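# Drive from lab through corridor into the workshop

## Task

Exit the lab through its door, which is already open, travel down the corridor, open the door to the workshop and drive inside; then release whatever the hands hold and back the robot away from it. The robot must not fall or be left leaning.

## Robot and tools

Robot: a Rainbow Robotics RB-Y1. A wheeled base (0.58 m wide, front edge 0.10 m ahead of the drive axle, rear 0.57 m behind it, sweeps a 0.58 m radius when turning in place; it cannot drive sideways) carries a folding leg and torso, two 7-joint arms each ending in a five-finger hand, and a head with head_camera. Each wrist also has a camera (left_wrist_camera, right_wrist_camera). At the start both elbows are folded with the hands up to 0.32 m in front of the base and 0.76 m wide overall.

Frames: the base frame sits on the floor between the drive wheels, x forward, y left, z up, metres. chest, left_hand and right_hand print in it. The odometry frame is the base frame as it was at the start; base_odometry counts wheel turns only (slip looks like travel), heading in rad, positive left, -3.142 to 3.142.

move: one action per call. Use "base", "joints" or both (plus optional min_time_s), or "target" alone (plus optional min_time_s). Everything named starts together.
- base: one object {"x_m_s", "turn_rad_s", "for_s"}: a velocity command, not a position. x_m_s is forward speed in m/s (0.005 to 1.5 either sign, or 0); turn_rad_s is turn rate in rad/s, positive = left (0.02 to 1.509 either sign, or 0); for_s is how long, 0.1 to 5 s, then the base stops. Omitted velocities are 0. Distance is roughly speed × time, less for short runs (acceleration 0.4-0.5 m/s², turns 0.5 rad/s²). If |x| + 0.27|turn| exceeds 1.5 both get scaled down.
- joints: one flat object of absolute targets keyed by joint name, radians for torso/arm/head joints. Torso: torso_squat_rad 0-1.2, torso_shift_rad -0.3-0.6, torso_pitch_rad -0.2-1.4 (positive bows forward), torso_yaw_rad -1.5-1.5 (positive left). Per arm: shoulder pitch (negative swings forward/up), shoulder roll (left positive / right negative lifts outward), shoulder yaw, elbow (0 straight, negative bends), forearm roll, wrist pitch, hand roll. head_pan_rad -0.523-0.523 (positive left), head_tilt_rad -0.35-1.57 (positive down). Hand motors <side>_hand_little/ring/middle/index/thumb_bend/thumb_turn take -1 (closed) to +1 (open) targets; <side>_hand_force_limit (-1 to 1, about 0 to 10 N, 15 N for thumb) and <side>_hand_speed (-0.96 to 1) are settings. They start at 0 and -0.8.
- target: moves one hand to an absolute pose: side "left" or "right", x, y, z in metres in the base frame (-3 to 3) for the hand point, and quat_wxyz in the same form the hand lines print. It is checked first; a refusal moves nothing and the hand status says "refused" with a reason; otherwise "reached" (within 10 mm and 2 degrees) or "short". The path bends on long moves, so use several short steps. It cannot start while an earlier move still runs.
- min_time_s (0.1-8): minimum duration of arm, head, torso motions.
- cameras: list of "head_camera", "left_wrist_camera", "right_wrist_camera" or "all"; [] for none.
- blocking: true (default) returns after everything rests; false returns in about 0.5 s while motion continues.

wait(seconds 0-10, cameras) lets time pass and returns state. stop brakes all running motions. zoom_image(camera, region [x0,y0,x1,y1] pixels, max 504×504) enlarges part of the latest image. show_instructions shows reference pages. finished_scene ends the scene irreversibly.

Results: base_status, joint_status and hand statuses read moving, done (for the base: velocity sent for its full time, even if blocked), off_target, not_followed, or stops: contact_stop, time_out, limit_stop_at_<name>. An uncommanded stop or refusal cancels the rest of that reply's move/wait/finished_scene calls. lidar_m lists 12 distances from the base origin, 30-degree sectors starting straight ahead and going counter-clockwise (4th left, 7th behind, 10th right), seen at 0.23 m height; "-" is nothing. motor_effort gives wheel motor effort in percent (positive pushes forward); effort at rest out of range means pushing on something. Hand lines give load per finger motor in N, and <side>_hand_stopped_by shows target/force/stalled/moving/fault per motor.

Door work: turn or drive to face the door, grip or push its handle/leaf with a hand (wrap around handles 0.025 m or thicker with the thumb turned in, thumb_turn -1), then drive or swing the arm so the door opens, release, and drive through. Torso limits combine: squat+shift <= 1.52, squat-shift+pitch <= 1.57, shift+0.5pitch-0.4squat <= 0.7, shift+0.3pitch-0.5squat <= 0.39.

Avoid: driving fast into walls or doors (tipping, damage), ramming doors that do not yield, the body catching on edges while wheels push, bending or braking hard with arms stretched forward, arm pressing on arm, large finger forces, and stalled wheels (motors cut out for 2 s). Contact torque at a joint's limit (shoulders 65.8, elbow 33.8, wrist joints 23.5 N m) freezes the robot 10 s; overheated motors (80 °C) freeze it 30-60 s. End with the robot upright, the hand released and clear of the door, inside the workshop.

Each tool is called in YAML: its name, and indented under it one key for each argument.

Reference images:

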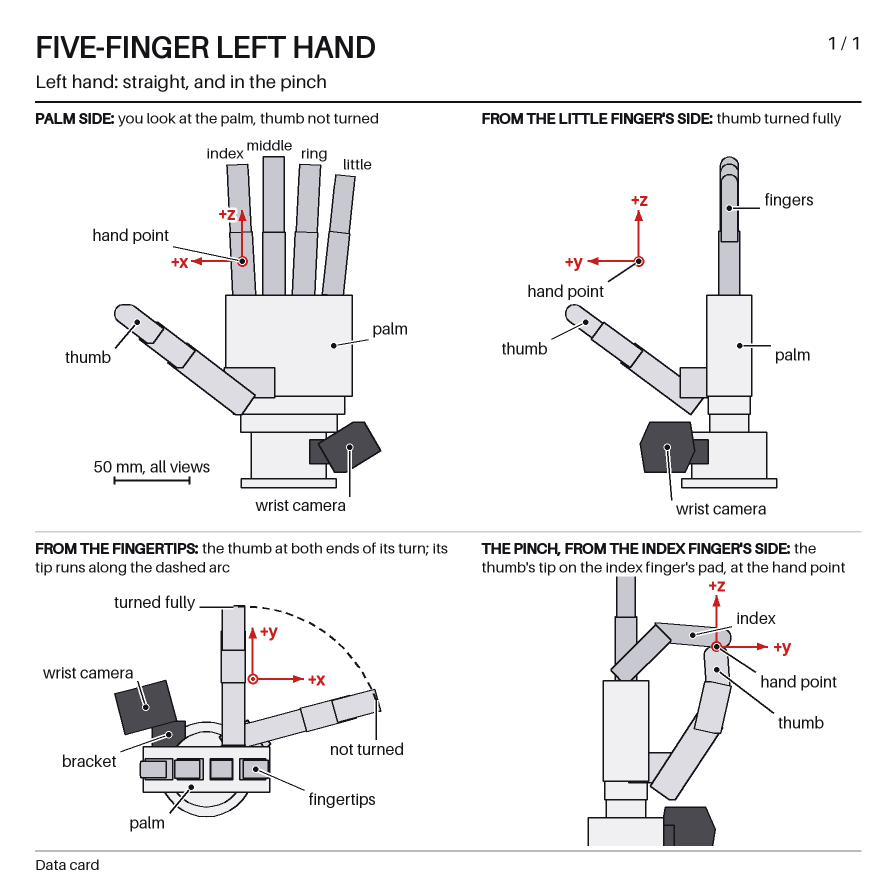

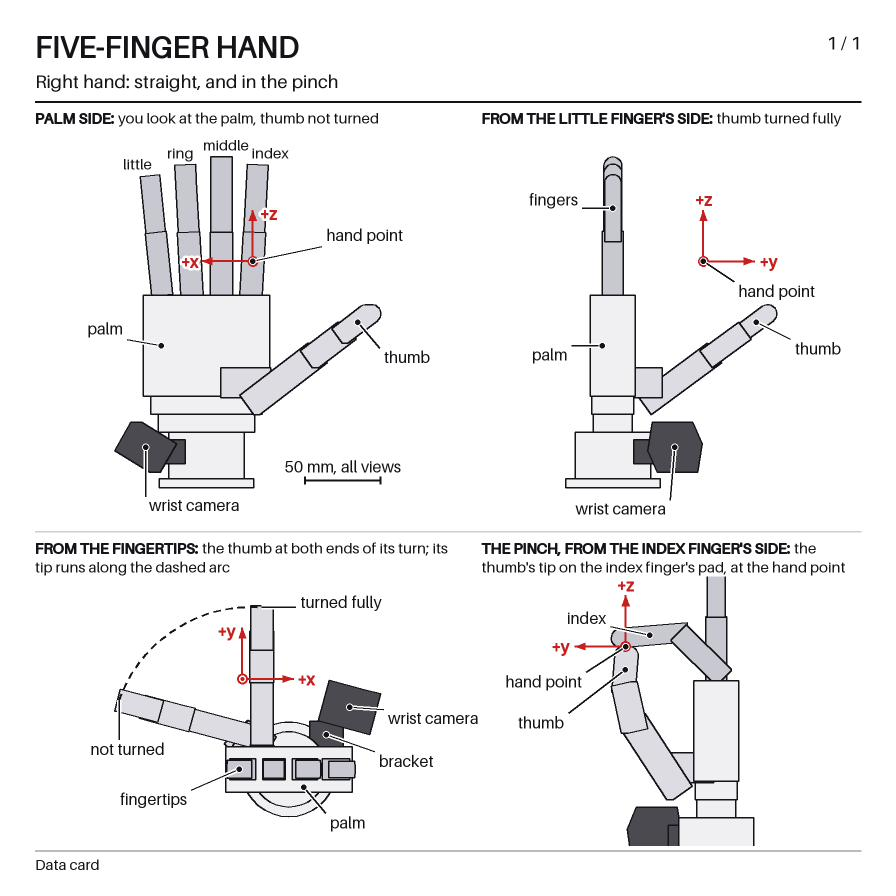

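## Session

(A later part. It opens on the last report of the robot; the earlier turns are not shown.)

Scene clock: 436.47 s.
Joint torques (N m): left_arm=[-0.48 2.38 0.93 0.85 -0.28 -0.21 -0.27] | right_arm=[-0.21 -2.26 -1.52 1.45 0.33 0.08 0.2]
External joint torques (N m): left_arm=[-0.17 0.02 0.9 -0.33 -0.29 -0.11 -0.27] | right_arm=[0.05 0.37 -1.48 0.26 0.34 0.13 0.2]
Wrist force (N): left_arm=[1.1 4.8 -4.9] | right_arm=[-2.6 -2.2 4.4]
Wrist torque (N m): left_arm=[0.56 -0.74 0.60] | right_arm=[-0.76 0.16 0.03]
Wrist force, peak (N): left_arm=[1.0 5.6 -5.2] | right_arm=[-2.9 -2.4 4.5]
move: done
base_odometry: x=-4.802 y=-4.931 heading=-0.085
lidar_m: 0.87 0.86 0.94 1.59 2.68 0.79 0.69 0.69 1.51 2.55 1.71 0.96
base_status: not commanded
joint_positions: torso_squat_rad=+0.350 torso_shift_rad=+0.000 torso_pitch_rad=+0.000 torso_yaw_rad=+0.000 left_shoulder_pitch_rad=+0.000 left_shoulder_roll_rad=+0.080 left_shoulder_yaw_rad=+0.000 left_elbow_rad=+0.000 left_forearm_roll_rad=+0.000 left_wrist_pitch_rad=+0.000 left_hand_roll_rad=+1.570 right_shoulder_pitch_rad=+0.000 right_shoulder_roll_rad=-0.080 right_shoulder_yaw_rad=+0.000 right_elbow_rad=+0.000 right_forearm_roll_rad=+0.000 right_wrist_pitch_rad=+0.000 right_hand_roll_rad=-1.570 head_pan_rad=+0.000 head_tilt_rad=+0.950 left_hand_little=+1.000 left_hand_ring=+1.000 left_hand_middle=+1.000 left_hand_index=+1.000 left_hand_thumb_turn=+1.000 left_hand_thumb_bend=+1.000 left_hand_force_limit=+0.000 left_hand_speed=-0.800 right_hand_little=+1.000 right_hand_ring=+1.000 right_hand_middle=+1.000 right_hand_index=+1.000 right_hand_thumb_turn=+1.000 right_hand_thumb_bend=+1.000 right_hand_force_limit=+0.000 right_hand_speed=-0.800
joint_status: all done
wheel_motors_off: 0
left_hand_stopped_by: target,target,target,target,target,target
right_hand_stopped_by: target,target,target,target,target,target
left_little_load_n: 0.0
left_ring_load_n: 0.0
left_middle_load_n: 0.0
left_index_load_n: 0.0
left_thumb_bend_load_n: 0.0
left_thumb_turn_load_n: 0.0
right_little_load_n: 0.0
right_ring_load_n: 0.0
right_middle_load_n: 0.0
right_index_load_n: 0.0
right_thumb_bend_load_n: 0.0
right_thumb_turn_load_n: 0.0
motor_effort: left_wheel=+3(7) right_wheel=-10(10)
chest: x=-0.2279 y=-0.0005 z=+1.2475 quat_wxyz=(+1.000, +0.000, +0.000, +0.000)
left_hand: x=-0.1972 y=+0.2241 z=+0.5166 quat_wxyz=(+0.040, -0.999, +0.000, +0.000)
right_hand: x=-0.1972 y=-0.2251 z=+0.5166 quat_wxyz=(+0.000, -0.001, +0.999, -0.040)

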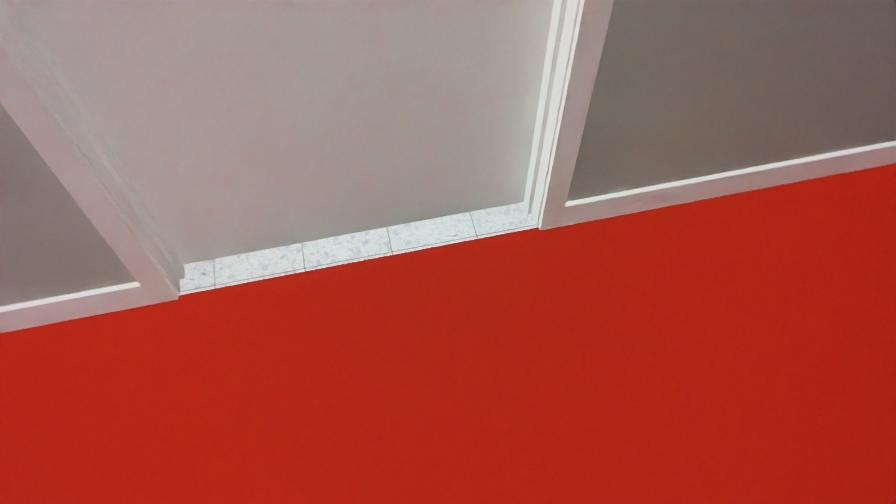

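move:
  base: {"turn_rad_s": 0.25, "for_s": 1.0}
  joints: {"head_tilt_rad": 0.6}
  cameras: ["head_camera"]

Scene clock: 468.67 s.
Joint torques (N m): left_arm=[-0.54 2.32 1.1 0.7 -0.33 -0.23 -0.23] | right_arm=[-0.11 -2.46 -1.49 1.24 0.36 -0.01 0.24]
External joint torques (N m): left_arm=[-0.23 -0.04 1.07 -0.48 -0.34 -0.14 -0.23] | right_arm=[0.15 0.16 -1.46 0.05 0.36 0.04 0.24]
Wrist force (N): left_arm=[1.0 5.2 -4.9] | right_arm=[-2.7 -2.2 4.2]
Wrist torque (N m): left_arm=[0.63 -0.75 0.60] | right_arm=[-0.74 0.17 0.03]
Wrist force, peak (N): left_arm=[1.0 5.6 -5.1] | right_arm=[-3.1 -2.5 4.4]
move: done
base_odometry: x=-4.802 y=-4.931 heading=+0.165
lidar_m: 0.87 0.91 1.12 2.87 1.89 0.69 0.67 0.71 1.80 2.84 1.19 0.89
base_status: done (sent for 1 of 1 s)
joint_positions: torso_squat_rad=+0.350 torso_shift_rad=+0.000 torso_pitch_rad=+0.000 torso_yaw_rad=+0.000 left_shoulder_pitch_rad=+0.000 left_shoulder_roll_rad=+0.080 left_shoulder_yaw_rad=+0.000 left_elbow_rad=+0.000 left_forearm_roll_rad=+0.000 left_wrist_pitch_rad=+0.000 left_hand_roll_rad=+1.570 right_shoulder_pitch_rad=+0.000 right_shoulder_roll_rad=-0.080 right_shoulder_yaw_rad=+0.000 right_elbow_rad=+0.000 right_forearm_roll_rad=+0.000 right_wrist_pitch_rad=+0.000 right_hand_roll_rad=-1.570 head_pan_rad=+0.000 head_tilt_rad=+0.600 left_hand_little=+1.000 left_hand_ring=+1.000 left_hand_middle=+1.000 left_hand_index=+1.000 left_hand_thumb_turn=+1.000 left_hand_thumb_bend=+1.000 left_hand_force_limit=+0.000 left_hand_speed=-0.800 right_hand_little=+1.000 right_hand_ring=+1.000 right_hand_middle=+1.000 right_hand_index=+1.000 right_hand_thumb_turn=+1.000 right_hand_thumb_bend=+1.000 right_hand_force_limit=+0.000 right_hand_speed=-0.800
joint_status: all done
wheel_motors_off: 0
left_hand_stopped_by: target,target,target,target,target,target
right_hand_stopped_by: target,target,target,target,target,target
left_little_load_n: 0.0
left_ring_load_n: 0.0
left_middle_load_n: 0.0
left_index_load_n: 0.0
left_thumb_bend_load_n: 0.0
left_thumb_turn_load_n: 0.0
right_little_load_n: 0.0
right_ring_load_n: 0.0
right_middle_load_n: 0.0
right_index_load_n: 0.0
right_thumb_bend_load_n: 0.0
right_thumb_turn_load_n: 0.0
motor_effort: left_wheel=-5(40) right_wheel=-1(41)
chest: x=-0.2279 y=-0.0006 z=+1.2475 quat_wxyz=(+1.000, +0.000, +0.000, +0.000)
left_hand: x=-0.1972 y=+0.2241 z=+0.5166 quat_wxyz=(+0.040, -0.999, +0.000, +0.000)
right_hand: x=-0.1972 y=-0.2251 z=+0.5166 quat_wxyz=(+0.000, -0.001, +0.999, -0.040)

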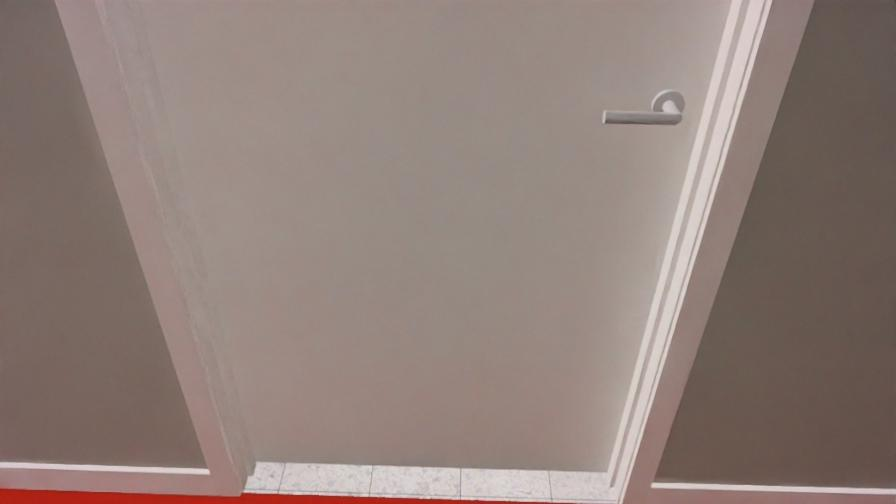

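move:
  target: {"side":"right","x":0.28,"y":-0.30,"z":1.12,"quat_wxyz":[0.5,-0.5,0.5,-0.5]}
  min_time_s: 3
  cameras: ["head_camera","right_wrist_camera"]

Scene clock: 513.40 s.
Joint torques (N m): left_arm=[-0.62 2.19 1.2 0.86 -0.42 -0.19 -0.28] | right_arm=[-6.86 -10.48 -6.38 -7.87 1.29 -1.1 0.16]
External joint torques (N m): left_arm=[-0.31 -0.17 1.17 -0.31 -0.43 -0.09 -0.28] | right_arm=[1.25 -1.04 0.8 -0.44 0.5 0.25 0.16]
Wrist force (N): left_arm=[0.9 5.6 -4.8] | right_arm=[-2.3 2.7 -1.4]
Wrist torque (N m): left_arm=[0.69 -0.72 0.58] | right_arm=[-0.12 0.34 0.23]
Wrist force, peak (N): left_arm=[1.2 5.7 -5.2] | right_arm=[-2.8 -2.4 4.4]
move: done
base_odometry: x=-4.802 y=-4.931 heading=+0.165
lidar_m: 0.87 0.91 1.11 2.87 1.87 0.70 0.67 0.72 1.80 2.84 1.19 0.89
base_status: not commanded
joint_positions: torso_squat_rad=+0.350 torso_shift_rad=+0.000 torso_pitch_rad=+0.000 torso_yaw_rad=+0.000 left_shoulder_pitch_rad=+0.000 left_shoulder_roll_rad=+0.080 left_shoulder_yaw_rad=+0.000 left_elbow_rad=+0.000 left_forearm_roll_rad=+0.000 left_wrist_pitch_rad=+0.000 left_hand_roll_rad=+1.570 right_shoulder_pitch_rad=+0.153 right_shoulder_roll_rad=-0.724 right_shoulder_yaw_rad=+0.006 right_elbow_rad=-2.207 right_forearm_roll_rad=+0.131 right_wrist_pitch_rad=+0.497 right_hand_roll_rad=-0.835 head_pan_rad=+0.000 head_tilt_rad=+0.600 left_hand_little=+1.000 left_hand_ring=+1.000 left_hand_middle=+1.000 left_hand_index=+1.000 left_hand_thumb_turn=+1.000 left_hand_thumb_bend=+1.000 left_hand_force_limit=+0.000 left_hand_speed=-0.800 right_hand_little=+1.000 right_hand_ring=+1.000 right_hand_middle=+1.000 right_hand_index=+1.000 right_hand_thumb_turn=+1.000 right_hand_thumb_bend=+1.000 right_hand_force_limit=+0.000 right_hand_speed=-0.800
joint_status: all done
wheel_motors_off: 0
left_hand_stopped_by: target,target,target,target,target,target
right_hand_stopped_by: target,target,target,target,target,target
left_little_load_n: 0.0
left_ring_load_n: 0.0
left_middle_load_n: 0.0
left_index_load_n: 0.0
left_thumb_bend_load_n: -0.5
left_thumb_turn_load_n: 0.0
right_little_load_n: 0.0
right_ring_load_n: 0.0
right_middle_load_n: -0.5
right_index_load_n: 0.0
right_thumb_bend_load_n: 0.5
right_thumb_turn_load_n: -0.5
motor_effort: left_wheel=-3(7) right_wheel=-1(2)
chest: x=-0.2280 y=-0.0005 z=+1.2475 quat_wxyz=(+1.000, +0.000, +0.000, +0.000)
left_hand: x=-0.1972 y=+0.2241 z=+0.5166 quat_wxyz=(+0.040, -0.999, +0.000, +0.000)
right_hand: x=+0.2800 y=-0.3001 z=+1.1202 quat_wxyz=(+0.500, -0.500, +0.500, -0.500)
right_hand_status: reached (checked arc that bows 225 mm and turns the hand up to 117 deg, planned for 3.0 s): 0 mm and 0.1 deg off.

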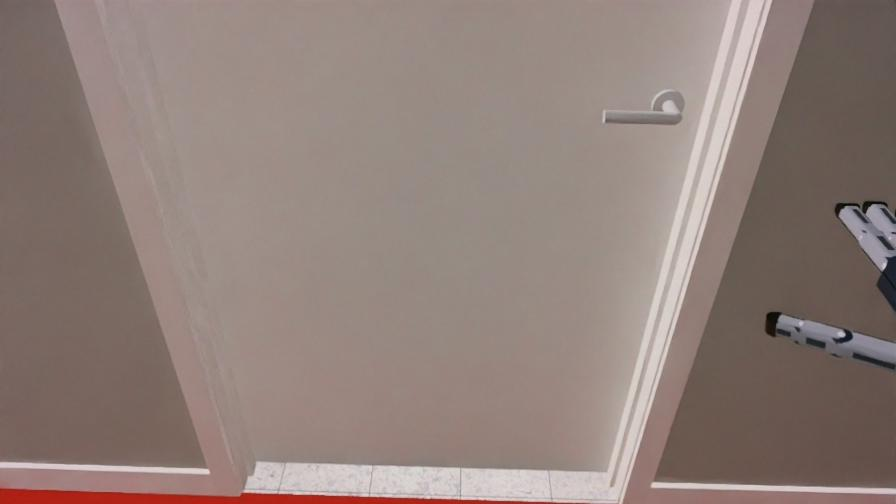

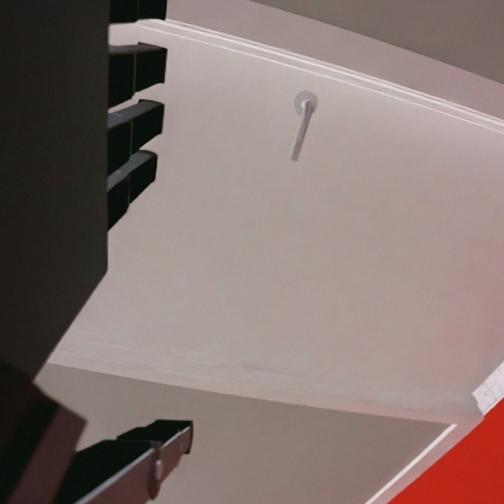

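move:
  base: {"turn_rad_s": 0.2, "for_s": 0.65}

move:
  base: {"x_m_s": 0.2, "for_s": 2.0}

move:
  base: {"turn_rad_s": -0.2, "for_s": 0.48}
  cameras: ["head_camera","right_wrist_camera"]

Scene clock: 552.63 s.
Joint torques (N m): left_arm=[-0.95 2.28 0.9 0.96 -0.39 -0.21 -0.22] | right_arm=[-7.24 -10.34 -6.04 -7.82 1.33 -1.1 0.01]
External joint torques (N m): left_arm=[-0.64 -0.08 0.87 -0.21 -0.4 -0.11 -0.22] | right_arm=[0.87 -0.9 1.14 -0.4 0.54 0.25 0.01]
Wrist force (N): left_arm=[0.8 5.0 -4.7] | right_arm=[-2.3 2.5 -1.5]
Wrist torque (N m): left_arm=[0.58 -0.70 0.56] | right_arm=[-0.14 0.33 0.24]
Wrist force, peak (N): left_arm=[1.1 5.5 -5.5] | right_arm=[-2.4 2.9 -1.6]
move: done
base_odometry: x=-4.802 y=-4.931 heading=+0.298
lidar_m: 0.87 0.93 1.28 3.67 1.65 0.68 0.66 0.74 2.10 2.29 1.04 0.89
base_status: done (sent for 0.67 of 0.67 s)
joint_positions: torso_squat_rad=+0.350 torso_shift_rad=+0.000 torso_pitch_rad=+0.000 torso_yaw_rad=+0.000 left_shoulder_pitch_rad=+0.000 left_shoulder_roll_rad=+0.080 left_shoulder_yaw_rad=+0.000 left_elbow_rad=+0.000 left_forearm_roll_rad=+0.000 left_wrist_pitch_rad=+0.000 left_hand_roll_rad=+1.570 right_shoulder_pitch_rad=+0.153 right_shoulder_roll_rad=-0.724 right_shoulder_yaw_rad=+0.006 right_elbow_rad=-2.207 right_forearm_roll_rad=+0.131 right_wrist_pitch_rad=+0.497 right_hand_roll_rad=-0.835 head_pan_rad=+0.000 head_tilt_rad=+0.600 left_hand_little=+1.000 left_hand_ring=+1.000 left_hand_middle=+1.000 left_hand_index=+1.000 left_hand_thumb_turn=+1.000 left_hand_thumb_bend=+1.000 left_hand_force_limit=+0.000 left_hand_speed=-0.800 right_hand_little=+1.000 right_hand_ring=+1.000 right_hand_middle=+1.000 right_hand_index=+1.000 right_hand_thumb_turn=+1.000 right_hand_thumb_bend=+1.000 right_hand_force_limit=+0.000 right_hand_speed=-0.800
joint_status: not commanded
wheel_motors_off: 0
left_hand_stopped_by: target,target,target,target,target,target
right_hand_stopped_by: target,target,target,target,target,target
left_little_load_n: 0.0
left_ring_load_n: 0.0
left_middle_load_n: 0.0
left_index_load_n: 0.0
left_thumb_bend_load_n: 0.0
left_thumb_turn_load_n: 0.0
right_little_load_n: 0.0
right_ring_load_n: 0.0
right_middle_load_n: 0.0
right_index_load_n: -0.5
right_thumb_bend_load_n: 0.0
right_thumb_turn_load_n: -0.5
motor_effort: left_wheel=+2(30) right_wheel=+11(26)
chest: x=-0.2280 y=-0.0005 z=+1.2475 quat_wxyz=(+1.000, +0.000, +0.000, +0.000)
left_hand: x=-0.1973 y=+0.2241 z=+0.5166 quat_wxyz=(+0.040, -0.999, +0.000, +0.000)
right_hand: x=+0.2800 y=-0.3001 z=+1.1201 quat_wxyz=(+0.500, -0.500, +0.500, -0.500)
pictures: none

Scene clock: 555.57 s.
Joint torques (N m): left_arm=[-0.54 2.14 1.15 0.83 -0.33 -0.19 -0.2] | right_arm=[-7.56 -10.25 -6.23 -7.77 1.31 -1.13 0.02]
External joint torques (N m): left_arm=[-0.23 -0.21 1.11 -0.34 -0.34 -0.1 -0.2] | right_arm=[0.54 -0.81 0.95 -0.35 0.52 0.22 0.02]
Wrist force (N): left_arm=[1.2 5.0 -4.8] | right_arm=[-2.3 2.7 -1.6]
Wrist torque (N m): left_arm=[0.59 -0.78 0.59] | right_arm=[-0.11 0.33 0.25]
Wrist force, peak (N): left_arm=[1.1 5.4 -5.3] | right_arm=[-2.5 2.8 -1.6]
move: done
base_odometry: x=-4.420 y=-4.814 heading=+0.298
lidar_m: 0.48 0.52 0.62 2.76 2.18 1.08 1.06 1.83 2.71 1.21 0.59 0.49
base_status: done (sent for 2 of 2 s)
joint_positions: torso_squat_rad=+0.350 torso_shift_rad=+0.000 torso_pitch_rad=+0.000 torso_yaw_rad=+0.000 left_shoulder_pitch_rad=+0.000 left_shoulder_roll_rad=+0.080 left_shoulder_yaw_rad=+0.000 left_elbow_rad=+0.000 left_forearm_roll_rad=+0.000 left_wrist_pitch_rad=+0.000 left_hand_roll_rad=+1.570 right_shoulder_pitch_rad=+0.153 right_shoulder_roll_rad=-0.724 right_shoulder_yaw_rad=+0.006 right_elbow_rad=-2.207 right_forearm_roll_rad=+0.131 right_wrist_pitch_rad=+0.497 right_hand_roll_rad=-0.835 head_pan_rad=+0.000 head_tilt_rad=+0.600 left_hand_little=+1.000 left_hand_ring=+1.000 left_hand_middle=+1.000 left_hand_index=+1.000 left_hand_thumb_turn=+1.000 left_hand_thumb_bend=+1.000 left_hand_force_limit=+0.000 left_hand_speed=-0.800 right_hand_little=+1.000 right_hand_ring=+1.000 right_hand_middle=+1.000 right_hand_index=+1.000 right_hand_thumb_turn=+1.000 right_hand_thumb_bend=+1.000 right_hand_force_limit=+0.000 right_hand_speed=-0.800
joint_status: not commanded
wheel_motors_off: 0
left_hand_stopped_by: target,target,target,target,target,target
right_hand_stopped_by: target,target,target,target,target,target
left_little_load_n: 0.0
left_ring_load_n: 0.0
left_middle_load_n: 0.0
left_index_load_n: 0.0
left_thumb_bend_load_n: 0.0
left_thumb_turn_load_n: 0.0
right_little_load_n: 0.0
right_ring_load_n: 0.0
right_middle_load_n: 0.0
right_index_load_n: 0.0
right_thumb_bend_load_n: 0.0
right_thumb_turn_load_n: -0.5
motor_effort: left_wheel=+4(34) right_wheel=-5(43)
chest: x=-0.2279 y=-0.0005 z=+1.2475 quat_wxyz=(+1.000, +0.000, +0.000, +0.000)
left_hand: x=-0.1972 y=+0.2241 z=+0.5166 quat_wxyz=(+0.040, -0.999, +0.000, +0.000)
right_hand: x=+0.2800 y=-0.3001 z=+1.1200 quat_wxyz=(+0.500, -0.500, +0.500, -0.500)
pictures: none

Scene clock: 556.80 s.
Joint torques (N m): left_arm=[-0.59 2.37 1.11 0.86 -0.37 -0.21 -0.16] | right_arm=[-7.58 -10.24 -5.77 -7.77 1.36 -1.23 0.14]
External joint torques (N m): left_arm=[-0.28 0.02 1.07 -0.32 -0.38 -0.12 -0.16] | right_arm=[0.52 -0.8 1.4 -0.35 0.57 0.11 0.14]
Wrist force (N): left_arm=[1.1 5.2 -5.4] | right_arm=[-2.4 2.7 -1.7]
Wrist torque (N m): left_arm=[0.64 -0.76 0.60] | right_arm=[-0.10 0.36 0.23]
Wrist force, peak (N): left_arm=[1.6 5.6 -5.1] | right_arm=[-2.4 2.9 -1.4]
move: done
base_odometry: x=-4.419 y=-4.814 heading=+0.206
lidar_m: 0.48 0.51 0.61 1.71 2.36 1.11 1.06 1.14 2.46 1.55 0.60 0.49
base_status: done (sent for 0.47 of 0.47 s)
joint_positions: torso_squat_rad=+0.350 torso_shift_rad=+0.000 torso_pitch_rad=+0.000 torso_yaw_rad=+0.000 left_shoulder_pitch_rad=+0.000 left_shoulder_roll_rad=+0.080 left_shoulder_yaw_rad=+0.000 left_elbow_rad=+0.000 left_forearm_roll_rad=+0.000 left_wrist_pitch_rad=+0.000 left_hand_roll_rad=+1.570 right_shoulder_pitch_rad=+0.153 right_shoulder_roll_rad=-0.724 right_shoulder_yaw_rad=+0.006 right_elbow_rad=-2.207 right_forearm_roll_rad=+0.131 right_wrist_pitch_rad=+0.497 right_hand_roll_rad=-0.835 head_pan_rad=+0.000 head_tilt_rad=+0.600 left_hand_little=+1.000 left_hand_ring=+1.000 left_hand_middle=+1.000 left_hand_index=+1.000 left_hand_thumb_turn=+1.000 left_hand_thumb_bend=+1.000 left_hand_force_limit=+0.000 left_hand_speed=-0.800 right_hand_little=+1.000 right_hand_ring=+1.000 right_hand_middle=+1.000 right_hand_index=+1.000 right_hand_thumb_turn=+1.000 right_hand_thumb_bend=+1.000 right_hand_force_limit=+0.000 right_hand_speed=-0.800
joint_status: not commanded
wheel_motors_off: 0
left_hand_stopped_by: target,target,target,target,target,target
right_hand_stopped_by: target,target,target,target,target,target
left_little_load_n: 0.0
left_ring_load_n: 0.0
left_middle_load_n: 0.0
left_index_load_n: 0.0
left_thumb_bend_load_n: 0.0
left_thumb_turn_load_n: 0.0
right_little_load_n: 0.0
right_ring_load_n: 0.0
right_middle_load_n: 0.0
right_index_load_n: 0.0
right_thumb_bend_load_n: 0.0
right_thumb_turn_load_n: 0.0
motor_effort: left_wheel=+1(28) right_wheel=-15(39)
chest: x=-0.2279 y=-0.0005 z=+1.2475 quat_wxyz=(+1.000, +0.000, +0.000, +0.000)
left_hand: x=-0.1972 y=+0.2241 z=+0.5166 quat_wxyz=(+0.040, -0.999, +0.000, +0.000)
right_hand: x=+0.2800 y=-0.3001 z=+1.1201 quat_wxyz=(+0.500, -0.500, +0.500, -0.500)

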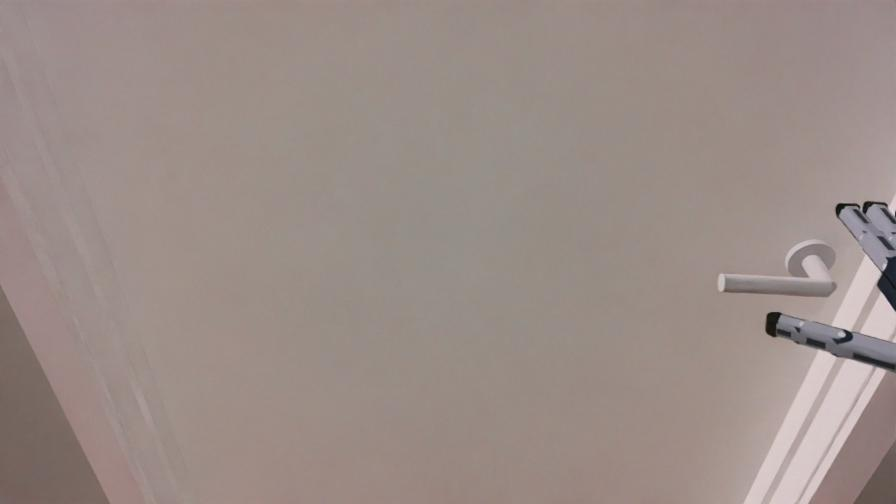

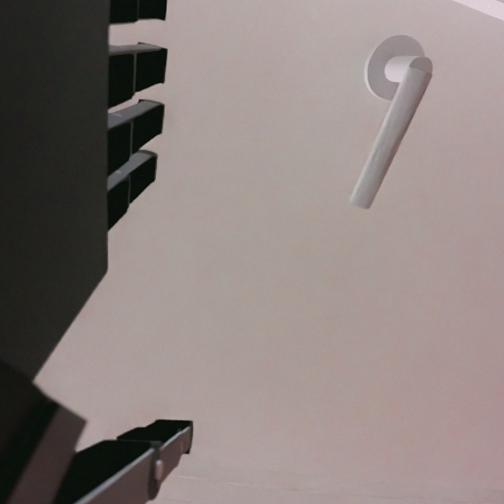

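move:
  joints: {"right_hand_little":0,"right_hand_ring":0,"right_hand_middle":0,"right_hand_index":0,"head_pan_rad":-0.3,"head_tilt_rad":0.75}

move:
  target: {"side":"right","x":0.40,"y":-0.29,"z":1.10,"quat_wxyz":[0.5,-0.5,0.5,-0.5]}
  min_time_s: 2
  cameras: ["head_camera","right_wrist_camera"]

Scene clock: 605.23 s.
Joint torques (N m): left_arm=[-0.87 2.36 0.85 0.95 -0.35 -0.2 -0.22] | right_arm=[-7.34 -10.45 -6.46 -7.87 1.18 -1.16 0.08]
External joint torques (N m): left_arm=[-0.57 0.01 0.81 -0.22 -0.35 -0.1 -0.22] | right_arm=[0.75 -1.01 0.71 -0.46 0.4 0.18 0.08]
Wrist force (N): left_arm=[1.1 5.2 -4.8] | right_arm=[-2.2 2.7 -1.6]
Wrist torque (N m): left_arm=[0.59 -0.73 0.62] | right_arm=[-0.09 0.33 0.23]
Wrist force, peak (N): left_arm=[1.1 5.4 -5.6] | right_arm=[-2.5 2.8 -1.6]
move: done
base_odometry: x=-4.419 y=-4.814 heading=+0.206
lidar_m: 0.47 0.50 0.60 1.71 2.37 1.11 1.06 1.14 2.46 1.57 0.60 0.51
base_status: not commanded
joint_positions: torso_squat_rad=+0.350 torso_shift_rad=+0.000 torso_pitch_rad=+0.000 torso_yaw_rad=+0.000 left_shoulder_pitch_rad=+0.000 left_shoulder_roll_rad=+0.080 left_shoulder_yaw_rad=+0.000 left_elbow_rad=+0.000 left_forearm_roll_rad=+0.000 left_wrist_pitch_rad=+0.000 left_hand_roll_rad=+1.570 right_shoulder_pitch_rad=+0.153 right_shoulder_roll_rad=-0.724 right_shoulder_yaw_rad=+0.006 right_elbow_rad=-2.207 right_forearm_roll_rad=+0.131 right_wrist_pitch_rad=+0.497 right_hand_roll_rad=-0.835 head_pan_rad=-0.300 head_tilt_rad=+0.750 left_hand_little=+1.000 left_hand_ring=+1.000 left_hand_middle=+1.000 left_hand_index=+1.000 left_hand_thumb_turn=+1.000 left_hand_thumb_bend=+1.000 left_hand_force_limit=+0.000 left_hand_speed=-0.800 right_hand_little=+0.000 right_hand_ring=+0.000 right_hand_middle=+0.000 right_hand_index=+0.000 right_hand_thumb_turn=+1.000 right_hand_thumb_bend=+1.000 right_hand_force_limit=+0.000 right_hand_speed=-0.800
joint_status: all done
wheel_motors_off: 0
left_hand_stopped_by: target,target,target,target,target,target
right_hand_stopped_by: target,target,target,target,target,target
left_little_load_n: 0.0
left_ring_load_n: 0.0
left_middle_load_n: 0.0
left_index_load_n: 0.0
left_thumb_bend_load_n: 0.0
left_thumb_turn_load_n: 0.0
right_little_load_n: 0.0
right_ring_load_n: 0.0
right_middle_load_n: 0.0
right_index_load_n: 0.0
right_thumb_bend_load_n: 0.0
right_thumb_turn_load_n: 0.0
motor_effort: left_wheel=+1(4) right_wheel=-14(15)
chest: x=-0.2279 y=-0.0005 z=+1.2475 quat_wxyz=(+1.000, +0.000, +0.000, +0.000)
left_hand: x=-0.1972 y=+0.2241 z=+0.5166 quat_wxyz=(+0.040, -0.999, +0.000, +0.000)
right_hand: x=+0.2800 y=-0.3001 z=+1.1201 quat_wxyz=(+0.500, -0.500, +0.500, -0.500)
pictures: none

Scene clock: 607.57 s.
Joint torques (N m): left_arm=[-0.66 2.45 1.09 0.86 -0.44 -0.23 -0.3] | right_arm=[-15.99 -8.44 -5.94 -7.58 1.16 -1.51 0.39]
External joint torques (N m): left_arm=[-0.35 0.1 1.05 -0.32 -0.45 -0.13 -0.3] | right_arm=[-0.87 1.51 1.07 0.42 0.53 -0.13 0.4]
Wrist force (N): left_arm=[1.4 5.3 -5.3] | right_arm=[-2.2 3.0 -1.5]
Wrist torque (N m): left_arm=[0.65 -0.82 0.59] | right_arm=[-0.06 0.31 0.25]
Wrist force, peak (N): left_arm=[1.3 5.6 -5.1] | right_arm=[-2.6 3.0 -1.4]
move: done
base_odometry: x=-4.419 y=-4.814 heading=+0.206
lidar_m: 0.48 0.50 0.60 1.70 2.37 1.10 1.06 1.14 2.44 1.57 0.59 0.50
base_status: not commanded
joint_positions: torso_squat_rad=+0.350 torso_shift_rad=+0.000 torso_pitch_rad=+0.000 torso_yaw_rad=+0.000 left_shoulder_pitch_rad=+0.000 left_shoulder_roll_rad=+0.080 left_shoulder_yaw_rad=+0.000 left_elbow_rad=+0.000 left_forearm_roll_rad=+0.000 left_wrist_pitch_rad=+0.000 left_hand_roll_rad=+1.570 right_shoulder_pitch_rad=-0.274 right_shoulder_roll_rad=-0.626 right_shoulder_yaw_rad=+0.141 right_elbow_rad=-1.680 right_forearm_roll_rad=+0.169 right_wrist_pitch_rad=+0.379 right_hand_roll_rad=-0.809 head_pan_rad=-0.300 head_tilt_rad=+0.750 left_hand_little=+1.000 left_hand_ring=+1.000 left_hand_middle=+1.000 left_hand_index=+1.000 left_hand_thumb_turn=+1.000 left_hand_thumb_bend=+1.000 left_hand_force_limit=+0.000 left_hand_speed=-0.800 right_hand_little=+0.000 right_hand_ring=+0.000 right_hand_middle=+0.000 right_hand_index=+0.000 right_hand_thumb_turn=+1.000 right_hand_thumb_bend=+1.000 right_hand_force_limit=+0.000 right_hand_speed=-0.800
joint_status: all done
wheel_motors_off: 0
left_hand_stopped_by: target,target,target,target,target,target
right_hand_stopped_by: target,target,target,target,target,target
left_little_load_n: 0.0
left_ring_load_n: 0.0
left_middle_load_n: 0.0
left_index_load_n: 0.0
left_thumb_bend_load_n: -0.5
left_thumb_turn_load_n: 0.0
right_little_load_n: 0.0
right_ring_load_n: -0.5
right_middle_load_n: 0.0
right_index_load_n: 0.0
right_thumb_bend_load_n: 0.0
right_thumb_turn_load_n: -0.5
motor_effort: left_wheel=-1(4) right_wheel=-15(15)
chest: x=-0.2280 y=-0.0005 z=+1.2475 quat_wxyz=(+1.000, +0.000, +0.000, +0.000)
left_hand: x=-0.1972 y=+0.2241 z=+0.5166 quat_wxyz=(+0.040, -0.999, +0.000, +0.000)
right_hand: x=+0.3997 y=-0.2902 z=+1.1000 quat_wxyz=(+0.500, -0.500, +0.500, -0.500)
right_hand_status: reached (checked arc that bows 22 mm and turns the hand up to 2 deg, planned for 2.0 s): 0 mm and 0.0 deg off.

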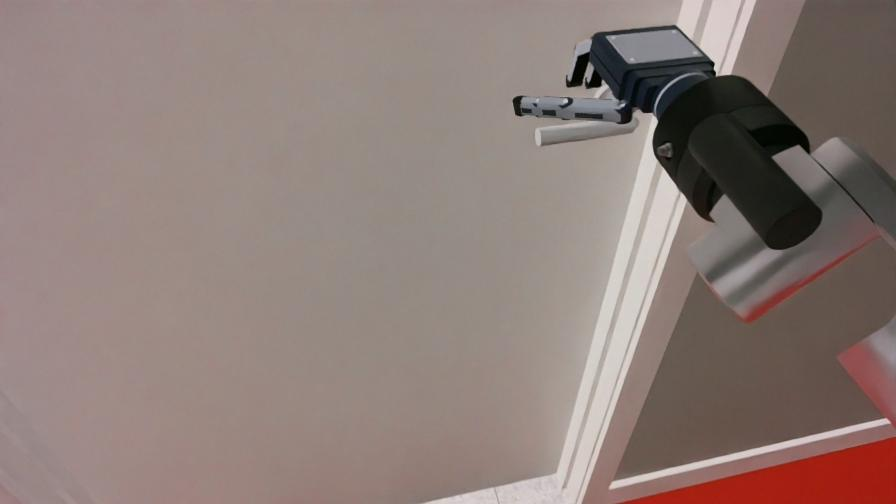

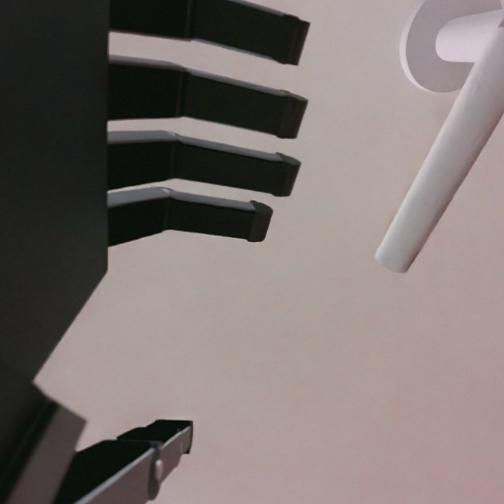

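zoom_image:
  camera: "head_camera"
  region: [480, 10, 740, 200]

Scaled by 1.938 from the camera's image (finer frame: 1280x720).

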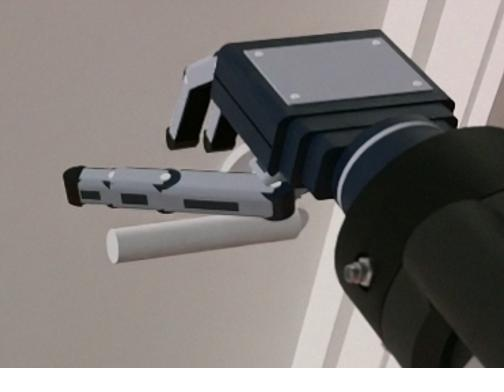

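move:
  target: {"side":"right","x":0.445,"y":-0.29,"z":1.085,"quat_wxyz":[0.5,-0.5,0.5,-0.5]}
  min_time_s: 2
  cameras: ["head_camera","right_wrist_camera"]

zoom_image:
  camera: "head_camera"
  region: [480, 10, 740, 200]

Scene clock: 657.77 s.
Joint torques (N m): left_arm=[-0.9 2.33 1.18 0.92 -0.32 -0.22 -0.2] | right_arm=[-19.09 -8.35 -4.6 -8.29 1.08 -1.6 0.29]
External joint torques (N m): left_arm=[-0.59 -0.02 1.14 -0.25 -0.33 -0.12 -0.2] | right_arm=[-1.41 1.68 1.6 0.09 0.63 -0.22 0.29]
Wrist force (N): left_arm=[1.1 5.3 -5.2] | right_arm=[-2.2 3.0 -1.5]
Wrist torque (N m): left_arm=[0.68 -0.78 0.60] | right_arm=[-0.06 0.31 0.25]
Wrist force, peak (N): left_arm=[1.3 5.4 -5.6] | right_arm=[-2.4 3.0 -1.5]
move: done
base_odometry: x=-4.419 y=-4.814 heading=+0.206
lidar_m: 0.48 0.50 0.60 1.71 2.36 1.10 1.05 1.14 2.45 1.56 0.60 0.50
base_status: not commanded
joint_positions: torso_squat_rad=+0.350 torso_shift_rad=+0.000 torso_pitch_rad=+0.000 torso_yaw_rad=+0.000 left_shoulder_pitch_rad=+0.000 left_shoulder_roll_rad=+0.080 left_shoulder_yaw_rad=+0.000 left_elbow_rad=+0.000 left_forearm_roll_rad=+0.000 left_wrist_pitch_rad=+0.000 left_hand_roll_rad=+1.570 right_shoulder_pitch_rad=-0.429 right_shoulder_roll_rad=-0.560 right_shoulder_yaw_rad=+0.152 right_elbow_rad=-1.397 right_forearm_roll_rad=+0.211 right_wrist_pitch_rad=+0.252 right_hand_roll_rad=-0.808 head_pan_rad=-0.300 head_tilt_rad=+0.750 left_hand_little=+1.000 left_hand_ring=+1.000 left_hand_middle=+1.000 left_hand_index=+1.000 left_hand_thumb_turn=+1.000 left_hand_thumb_bend=+1.000 left_hand_force_limit=+0.000 left_hand_speed=-0.800 right_hand_little=+0.000 right_hand_ring=+0.000 right_hand_middle=+0.000 right_hand_index=+0.000 right_hand_thumb_turn=+1.000 right_hand_thumb_bend=+1.000 right_hand_force_limit=+0.000 right_hand_speed=-0.800
joint_status: all done
wheel_motors_off: 0
left_hand_stopped_by: target,target,target,target,target,target
right_hand_stopped_by: target,target,target,target,target,target
left_little_load_n: 0.0
left_ring_load_n: 0.0
left_middle_load_n: 0.0
left_index_load_n: 0.0
left_thumb_bend_load_n: 0.0
left_thumb_turn_load_n: 0.0
right_little_load_n: 0.0
right_ring_load_n: 0.0
right_middle_load_n: 0.0
right_index_load_n: 0.0
right_thumb_bend_load_n: 0.0
right_thumb_turn_load_n: -0.5
motor_effort: left_wheel=+1(4) right_wheel=-14(15)
chest: x=-0.2280 y=-0.0005 z=+1.2475 quat_wxyz=(+1.000, +0.000, +0.000, +0.000)
left_hand: x=-0.1972 y=+0.2241 z=+0.5166 quat_wxyz=(+0.040, -0.999, +0.000, +0.000)
right_hand: x=+0.4448 y=-0.2903 z=+1.0849 quat_wxyz=(+0.500, -0.500, +0.500, -0.500)
right_hand_status: reached (checked arc that bows 14 mm and turns the hand up to 2 deg, planned for 2.0 s): 0 mm and 0.0 deg off.

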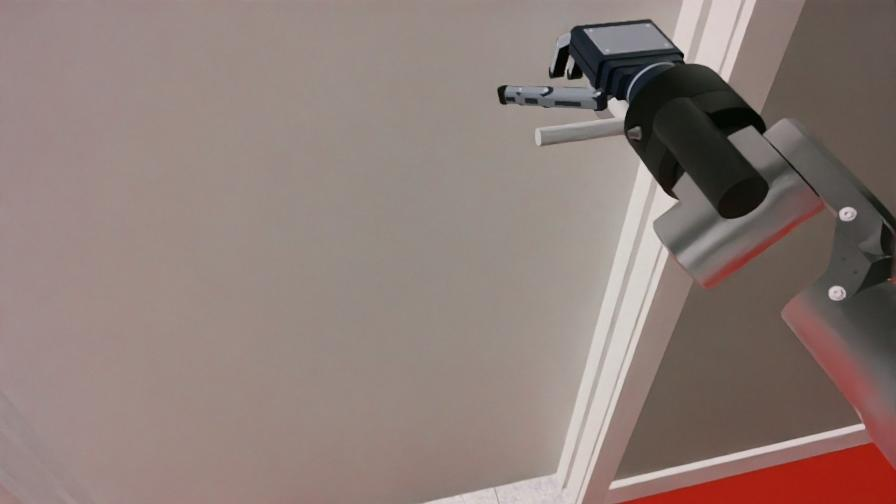

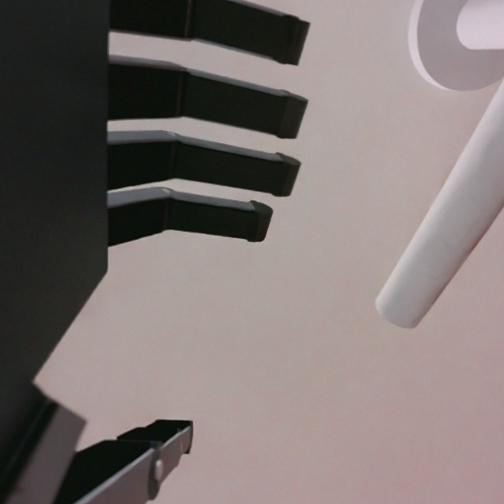

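Scaled by 1.938 from the camera's image (finer frame: 1280x720).

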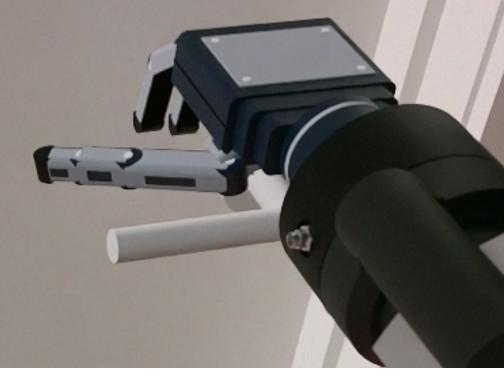

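move:
  target: {"side":"right","x":0.445,"y":-0.29,"z":1.05,"quat_wxyz":[0.5,-0.5,0.5,-0.5]}
  min_time_s: 1.5
  cameras: ["head_camera","right_wrist_camera"]

zoom_image:
  camera: "head_camera"
  region: [480, 10, 740, 200]

Scene clock: 690.93 s.
Joint torques (N m): left_arm=[-0.74 2.34 1.1 0.88 -0.35 -0.16 -0.22] | right_arm=[-16.28 -7.3 -7.28 -8.78 0.87 -1.56 0.3]
External joint torques (N m): left_arm=[-0.43 -0.01 1.07 -0.29 -0.36 -0.06 -0.22] | right_arm=[1.3 2.07 -2.18 0.14 0.58 -0.16 0.3]
Wrist force (N): left_arm=[0.7 4.9 -4.7] | right_arm=[-2.2 2.7 -1.5]
Wrist torque (N m): left_arm=[0.59 -0.68 0.57] | right_arm=[-0.10 0.32 0.23]
Wrist force, peak (N): left_arm=[0.9 5.5 -5.4] | right_arm=[-2.4 3.0 -1.6]
move: done
base_odometry: x=-4.419 y=-4.814 heading=+0.206
lidar_m: 0.47 0.50 0.61 1.70 2.36 1.10 1.06 1.14 2.46 1.56 0.59 0.50
base_status: not commanded
joint_positions: torso_squat_rad=+0.350 torso_shift_rad=+0.000 torso_pitch_rad=+0.000 torso_yaw_rad=+0.000 left_shoulder_pitch_rad=+0.000 left_shoulder_roll_rad=+0.080 left_shoulder_yaw_rad=+0.000 left_elbow_rad=+0.000 left_forearm_roll_rad=+0.000 left_wrist_pitch_rad=+0.000 left_hand_roll_rad=+1.570 right_shoulder_pitch_rad=-0.414 right_shoulder_roll_rad=-0.474 right_shoulder_yaw_rad=+0.101 right_elbow_rad=-1.290 right_forearm_roll_rad=+0.297 right_wrist_pitch_rad=+0.137 right_hand_roll_rad=-0.797 head_pan_rad=-0.300 head_tilt_rad=+0.750 left_hand_little=+1.000 left_hand_ring=+1.000 left_hand_middle=+1.000 left_hand_index=+1.000 left_hand_thumb_turn=+1.000 left_hand_thumb_bend=+1.000 left_hand_force_limit=+0.000 left_hand_speed=-0.800 right_hand_little=+0.000 right_hand_ring=+0.000 right_hand_middle=+0.000 right_hand_index=+0.000 right_hand_thumb_turn=+1.000 right_hand_thumb_bend=+1.000 right_hand_force_limit=+0.000 right_hand_speed=-0.800
joint_status: all done
wheel_motors_off: 0
left_hand_stopped_by: target,target,target,target,target,target
right_hand_stopped_by: target,target,target,target,target,target
left_little_load_n: 0.0
left_ring_load_n: 0.0
left_middle_load_n: 0.0
left_index_load_n: 0.0
left_thumb_bend_load_n: 0.0
left_thumb_turn_load_n: 0.0
right_little_load_n: 0.0
right_ring_load_n: 0.0
right_middle_load_n: 0.0
right_index_load_n: 0.0
right_thumb_bend_load_n: 0.0
right_thumb_turn_load_n: -0.5
motor_effort: left_wheel=-2(3) right_wheel=-14(15)
chest: x=-0.2280 y=-0.0005 z=+1.2475 quat_wxyz=(+1.000, +0.000, +0.000, +0.000)
left_hand: x=-0.1972 y=+0.2241 z=+0.5166 quat_wxyz=(+0.040, -0.999, +0.000, +0.000)
right_hand: x=+0.4447 y=-0.2897 z=+1.0498 quat_wxyz=(+0.499, -0.501, +0.500, -0.499)
right_hand_status: reached (checked arc that bows 2 mm and turns the hand up to 0 deg, planned for 1.5 s): 1 mm and 0.2 deg off.

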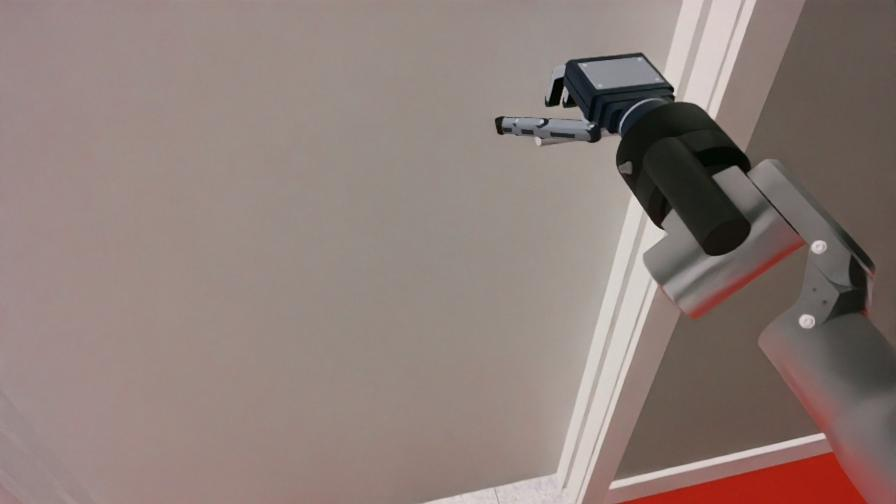

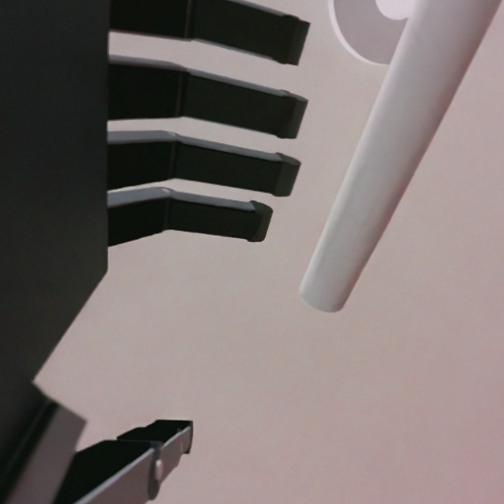

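Scaled by 1.938 from the camera's image (finer frame: 1280x720).

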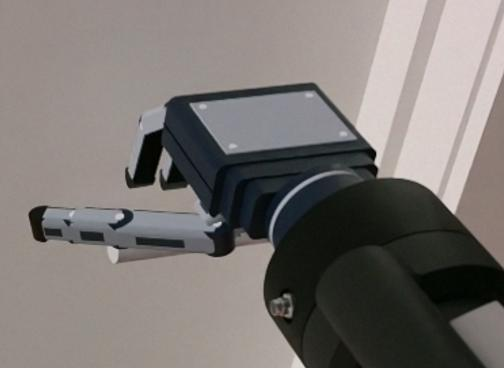

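move:
  target: {"side":"right","x":0.446,"y":-0.297,"z":1.02,"quat_wxyz":[0.5,-0.5,0.5,-0.5]}
  min_time_s: 1.5
  cameras: ["right_wrist_camera"]

Scene clock: 758.43 s.
Joint torques (N m): left_arm=[-0.79 2.42 1.04 0.88 -0.37 -0.2 -0.23] | right_arm=[-19.47 -7.42 -6.12 -9.1 0.68 -1.61 0.38]
External joint torques (N m): left_arm=[-0.48 0.07 1.01 -0.29 -0.38 -0.1 -0.24] | right_arm=[-1.83 1.71 -2.04 0.13 0.57 -0.18 0.39]
Wrist force (N): left_arm=[1.4 5.2 -4.7] | right_arm=[-2.5 2.9 -1.5]
Wrist torque (N m): left_arm=[0.60 -0.82 0.60] | right_arm=[-0.08 0.37 0.23]
Wrist force, peak (N): left_arm=[1.3 5.5 -5.1] | right_arm=[-2.4 3.0 -1.6]
move: done
base_odometry: x=-4.419 y=-4.814 heading=+0.206
lidar_m: 0.48 0.50 0.60 1.69 2.37 1.10 1.06 1.14 2.44 1.56 0.59 0.49
base_status: not commanded
joint_positions: torso_squat_rad=+0.350 torso_shift_rad=+0.000 torso_pitch_rad=+0.000 torso_yaw_rad=+0.000 left_shoulder_pitch_rad=+0.000 left_shoulder_roll_rad=+0.080 left_shoulder_yaw_rad=+0.000 left_elbow_rad=+0.000 left_forearm_roll_rad=+0.000 left_wrist_pitch_rad=+0.000 left_hand_roll_rad=+1.570 right_shoulder_pitch_rad=-0.420 right_shoulder_roll_rad=-0.410 right_shoulder_yaw_rad=+0.033 right_elbow_rad=-1.156 right_forearm_roll_rad=+0.356 right_wrist_pitch_rad=+0.009 right_hand_roll_rad=-0.774 head_pan_rad=-0.300 head_tilt_rad=+0.750 left_hand_little=+1.000 left_hand_ring=+1.000 left_hand_middle=+1.000 left_hand_index=+1.000 left_hand_thumb_turn=+1.000 left_hand_thumb_bend=+1.000 left_hand_force_limit=+0.000 left_hand_speed=-0.800 right_hand_little=+0.000 right_hand_ring=+0.000 right_hand_middle=+0.000 right_hand_index=+0.000 right_hand_thumb_turn=+1.000 right_hand_thumb_bend=+1.000 right_hand_force_limit=+0.000 right_hand_speed=-0.800
joint_status: all done
wheel_motors_off: 0
left_hand_stopped_by: target,target,target,target,target,target
right_hand_stopped_by: target,target,target,target,target,target
left_little_load_n: 0.0
left_ring_load_n: 0.0
left_middle_load_n: 0.0
left_index_load_n: 0.0
left_thumb_bend_load_n: 0.0
left_thumb_turn_load_n: 0.0
right_little_load_n: 0.0
right_ring_load_n: 0.0
right_middle_load_n: 0.0
right_index_load_n: 0.0
right_thumb_bend_load_n: 0.0
right_thumb_turn_load_n: 0.0
motor_effort: left_wheel=+1(3) right_wheel=-15(15)
chest: x=-0.2280 y=-0.0005 z=+1.2475 quat_wxyz=(+1.000, +0.000, +0.000, +0.000)
left_hand: x=-0.1972 y=+0.2241 z=+0.5166 quat_wxyz=(+0.040, -0.999, +0.000, +0.000)
right_hand: x=+0.4454 y=-0.2967 z=+1.0194 quat_wxyz=(+0.499, -0.501, +0.501, -0.499)
right_hand_status: reached (checked arc that bows 2 mm and turns the hand up to 1 deg, planned for 1.5 s): 1 mm and 0.2 deg off.

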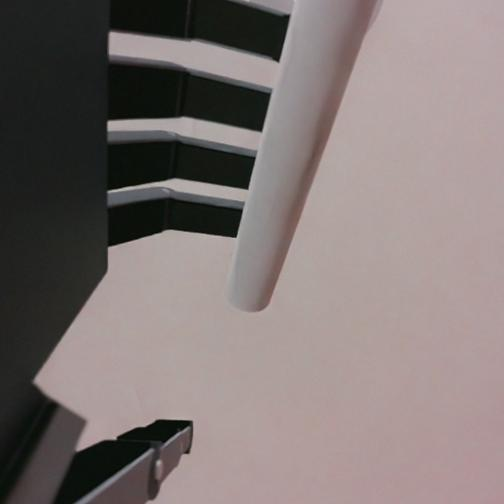

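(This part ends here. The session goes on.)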